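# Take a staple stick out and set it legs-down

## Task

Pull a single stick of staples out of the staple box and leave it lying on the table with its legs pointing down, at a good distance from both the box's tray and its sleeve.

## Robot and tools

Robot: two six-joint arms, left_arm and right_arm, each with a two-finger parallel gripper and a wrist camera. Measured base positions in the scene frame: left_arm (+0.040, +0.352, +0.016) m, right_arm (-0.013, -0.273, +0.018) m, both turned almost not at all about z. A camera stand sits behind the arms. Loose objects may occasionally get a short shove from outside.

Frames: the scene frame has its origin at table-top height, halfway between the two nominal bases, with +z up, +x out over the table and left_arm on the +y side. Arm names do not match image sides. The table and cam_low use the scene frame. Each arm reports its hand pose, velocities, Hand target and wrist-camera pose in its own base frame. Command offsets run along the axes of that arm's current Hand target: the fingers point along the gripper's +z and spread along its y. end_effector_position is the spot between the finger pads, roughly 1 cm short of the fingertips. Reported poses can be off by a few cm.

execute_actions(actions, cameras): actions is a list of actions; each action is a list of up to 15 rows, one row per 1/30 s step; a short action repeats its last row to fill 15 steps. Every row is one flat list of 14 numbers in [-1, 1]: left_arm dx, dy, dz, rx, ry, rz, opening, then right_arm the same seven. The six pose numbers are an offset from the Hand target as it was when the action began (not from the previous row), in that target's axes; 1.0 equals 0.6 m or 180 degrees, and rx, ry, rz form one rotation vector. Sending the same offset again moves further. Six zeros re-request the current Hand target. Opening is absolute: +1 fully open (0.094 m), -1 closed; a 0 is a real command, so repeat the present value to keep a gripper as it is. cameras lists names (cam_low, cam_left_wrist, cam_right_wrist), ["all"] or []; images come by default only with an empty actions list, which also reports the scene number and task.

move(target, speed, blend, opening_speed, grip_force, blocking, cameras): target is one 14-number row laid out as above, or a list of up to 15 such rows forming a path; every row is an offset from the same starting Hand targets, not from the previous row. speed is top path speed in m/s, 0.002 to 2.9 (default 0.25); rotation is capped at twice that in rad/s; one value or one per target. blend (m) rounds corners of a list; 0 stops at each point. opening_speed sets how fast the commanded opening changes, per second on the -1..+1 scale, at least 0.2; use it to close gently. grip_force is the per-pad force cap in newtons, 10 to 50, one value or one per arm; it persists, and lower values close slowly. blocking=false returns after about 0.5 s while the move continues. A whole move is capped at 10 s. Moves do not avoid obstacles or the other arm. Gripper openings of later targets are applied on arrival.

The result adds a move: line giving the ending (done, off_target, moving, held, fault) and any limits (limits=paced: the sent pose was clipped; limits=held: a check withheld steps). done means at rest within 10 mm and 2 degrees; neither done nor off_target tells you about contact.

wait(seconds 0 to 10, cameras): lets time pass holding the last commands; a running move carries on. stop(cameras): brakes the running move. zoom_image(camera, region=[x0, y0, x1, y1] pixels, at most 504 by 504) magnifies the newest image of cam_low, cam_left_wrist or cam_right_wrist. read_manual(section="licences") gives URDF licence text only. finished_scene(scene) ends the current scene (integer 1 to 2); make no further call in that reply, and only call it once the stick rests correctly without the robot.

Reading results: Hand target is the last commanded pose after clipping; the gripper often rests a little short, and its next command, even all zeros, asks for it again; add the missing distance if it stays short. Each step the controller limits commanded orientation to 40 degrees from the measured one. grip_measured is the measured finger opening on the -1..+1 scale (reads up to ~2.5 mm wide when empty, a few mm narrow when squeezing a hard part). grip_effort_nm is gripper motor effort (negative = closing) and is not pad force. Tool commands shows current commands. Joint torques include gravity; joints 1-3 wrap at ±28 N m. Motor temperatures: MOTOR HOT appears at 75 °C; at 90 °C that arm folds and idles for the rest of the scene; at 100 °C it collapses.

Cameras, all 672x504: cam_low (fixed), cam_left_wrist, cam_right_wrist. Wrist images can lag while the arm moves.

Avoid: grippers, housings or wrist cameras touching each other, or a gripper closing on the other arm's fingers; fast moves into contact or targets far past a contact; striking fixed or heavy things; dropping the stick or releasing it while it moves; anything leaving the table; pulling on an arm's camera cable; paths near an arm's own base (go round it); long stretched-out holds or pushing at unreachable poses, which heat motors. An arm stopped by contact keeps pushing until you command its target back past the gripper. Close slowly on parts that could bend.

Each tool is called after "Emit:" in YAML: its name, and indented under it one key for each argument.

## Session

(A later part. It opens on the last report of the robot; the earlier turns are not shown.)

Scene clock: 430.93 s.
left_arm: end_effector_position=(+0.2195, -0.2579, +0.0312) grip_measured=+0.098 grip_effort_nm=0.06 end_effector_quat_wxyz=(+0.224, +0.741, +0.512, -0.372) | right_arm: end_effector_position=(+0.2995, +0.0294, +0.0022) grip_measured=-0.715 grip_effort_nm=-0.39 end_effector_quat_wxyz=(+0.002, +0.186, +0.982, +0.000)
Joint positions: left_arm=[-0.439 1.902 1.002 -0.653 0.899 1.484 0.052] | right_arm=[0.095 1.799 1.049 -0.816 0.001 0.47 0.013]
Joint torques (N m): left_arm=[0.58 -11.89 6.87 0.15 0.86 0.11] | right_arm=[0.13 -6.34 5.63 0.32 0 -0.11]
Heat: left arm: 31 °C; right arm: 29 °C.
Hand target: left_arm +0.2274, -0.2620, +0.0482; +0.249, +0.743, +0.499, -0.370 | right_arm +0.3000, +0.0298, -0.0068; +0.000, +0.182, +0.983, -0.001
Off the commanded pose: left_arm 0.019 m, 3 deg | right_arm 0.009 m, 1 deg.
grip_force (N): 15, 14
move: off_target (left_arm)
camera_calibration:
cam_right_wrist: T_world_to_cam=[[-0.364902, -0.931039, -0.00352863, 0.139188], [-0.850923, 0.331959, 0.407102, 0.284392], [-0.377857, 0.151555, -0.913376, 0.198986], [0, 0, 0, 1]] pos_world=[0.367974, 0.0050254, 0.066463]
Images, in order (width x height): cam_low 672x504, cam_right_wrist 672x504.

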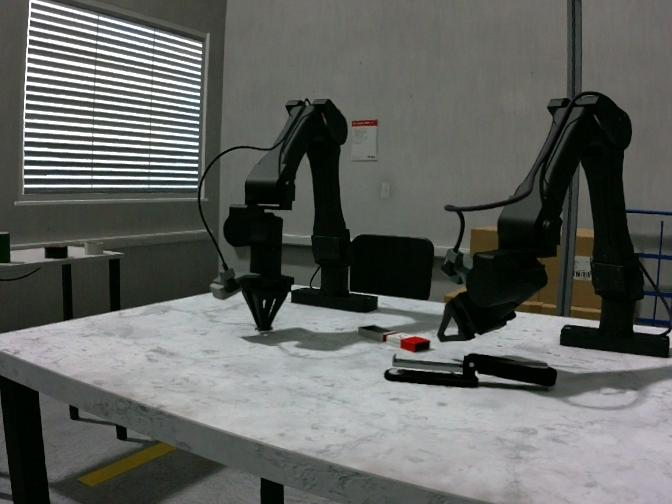

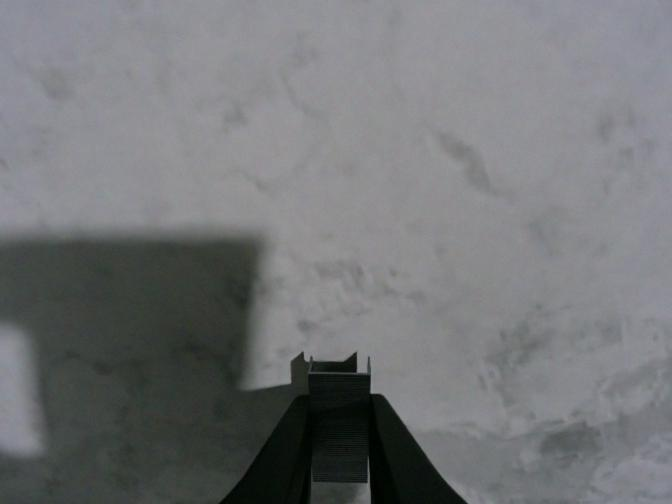

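Emit:
move:
  target:
    - [0, 0, 0, 0, 0, 0, 0.1, 0, 0, 0.0113, 0, 0, 0, -0.82]
    - [0, 0, 0, 0, 0, 0, 0.1, 0, 0, 0.0113, 0, 0, 0, -0.4]
    - [0, 0, 0, 0, 0, 0, 0.1, 0, 0, -0.13, 0, 0, 0, -0.4]
  speed: [0.04, 0.04, 0.15]
  opening_speed: 0.25
  cameras: ["cam_low", "cam_right_wrist"]

Emit:
zoom_image:
  camera: "cam_low"
  region: [220, 290, 340, 370]

Emit:
zoom_image:
  camera: "cam_right_wrist"
  region: [240, 240, 440, 420]

Scene clock: 446.37 s.
left_arm: end_effector_position=(+0.2195, -0.2579, +0.0312) grip_measured=+0.098 grip_effort_nm=0.06 end_effector_quat_wxyz=(+0.224, +0.741, +0.512, -0.372) | right_arm: end_effector_position=(+0.2953, +0.0290, +0.0619) grip_measured=-0.401 grip_effort_nm=0.05 end_effector_quat_wxyz=(-0.015, +0.186, +0.982, -0.005)
Joint positions: left_arm=[-0.439 1.902 1.002 -0.653 0.899 1.484 0.052] | right_arm=[0.095 1.73 1.221 -1.095 0.001 0.47 0.028]
Joint torques (N m): left_arm=[0.75 -11.82 7.24 0.15 0.82 0.12] | right_arm=[0.14 -9.54 8.2 -0.06 0 -0.1]
Heat: left arm: 31 °C; right arm: 29 °C.
Hand target: left_arm +0.2274, -0.2620, +0.0482; +0.249, +0.743, +0.499, -0.370 | right_arm +0.3001, +0.0299, +0.0711; +0.000, +0.182, +0.983, -0.001
Off the commanded pose: left_arm 0.019 m, 3 deg | right_arm 0.010 m, 2 deg.
grip_force (N): 15, 14
move: off_target (left_arm); target 2's new opening was sent with right_arm's hand 0.011 m and 1 deg from that target
camera_calibration:
cam_right_wrist: T_world_to_cam=[[-0.36437, -0.931158, 0.0133908, 0.136261], [-0.835319, 0.333156, 0.43732, 0.250235], [-0.411676, 0.148161, -0.899206, 0.261118], [0, 0, 0, 1]] pos_world=[0.366171, 0.00482537, 0.123542]
Images, in order (width x height): cam_low 672x504, cam_right_wrist 672x504.

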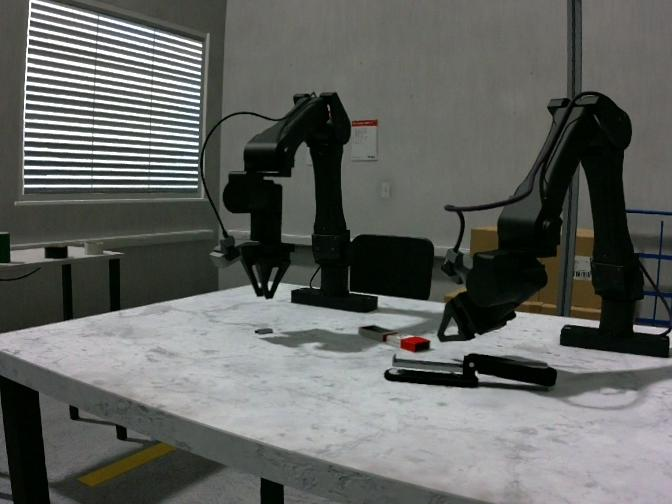

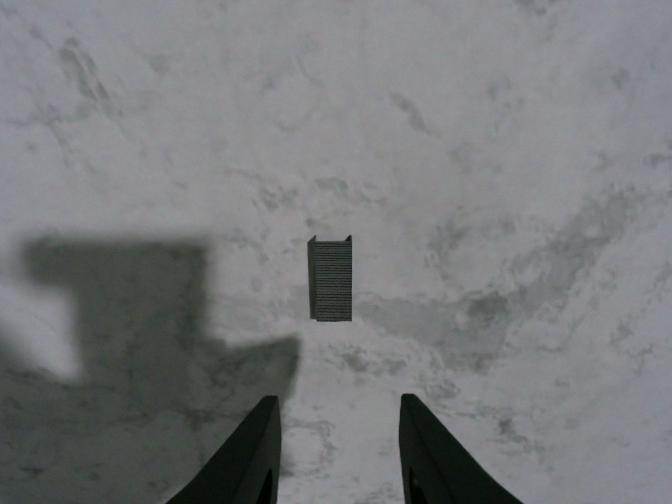

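Scaled by 4.200 from the camera's 672x504 image, which has a finer 960x720 frame.

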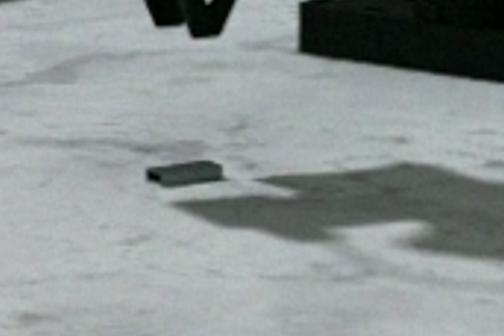

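Scaled by 2.520 from the camera's 672x504 image, which has a finer 960x720 frame.

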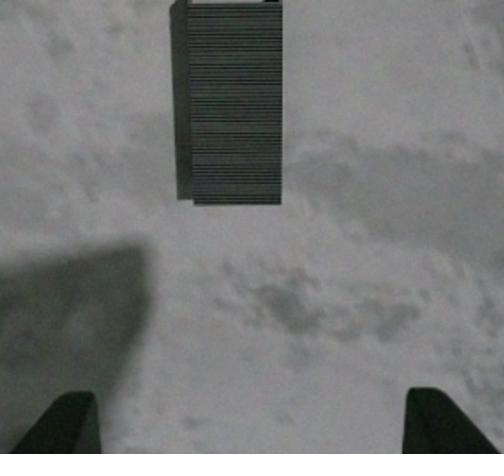

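Emit:
finished_scene:
  scene: 2

The scene is finished: the task was done.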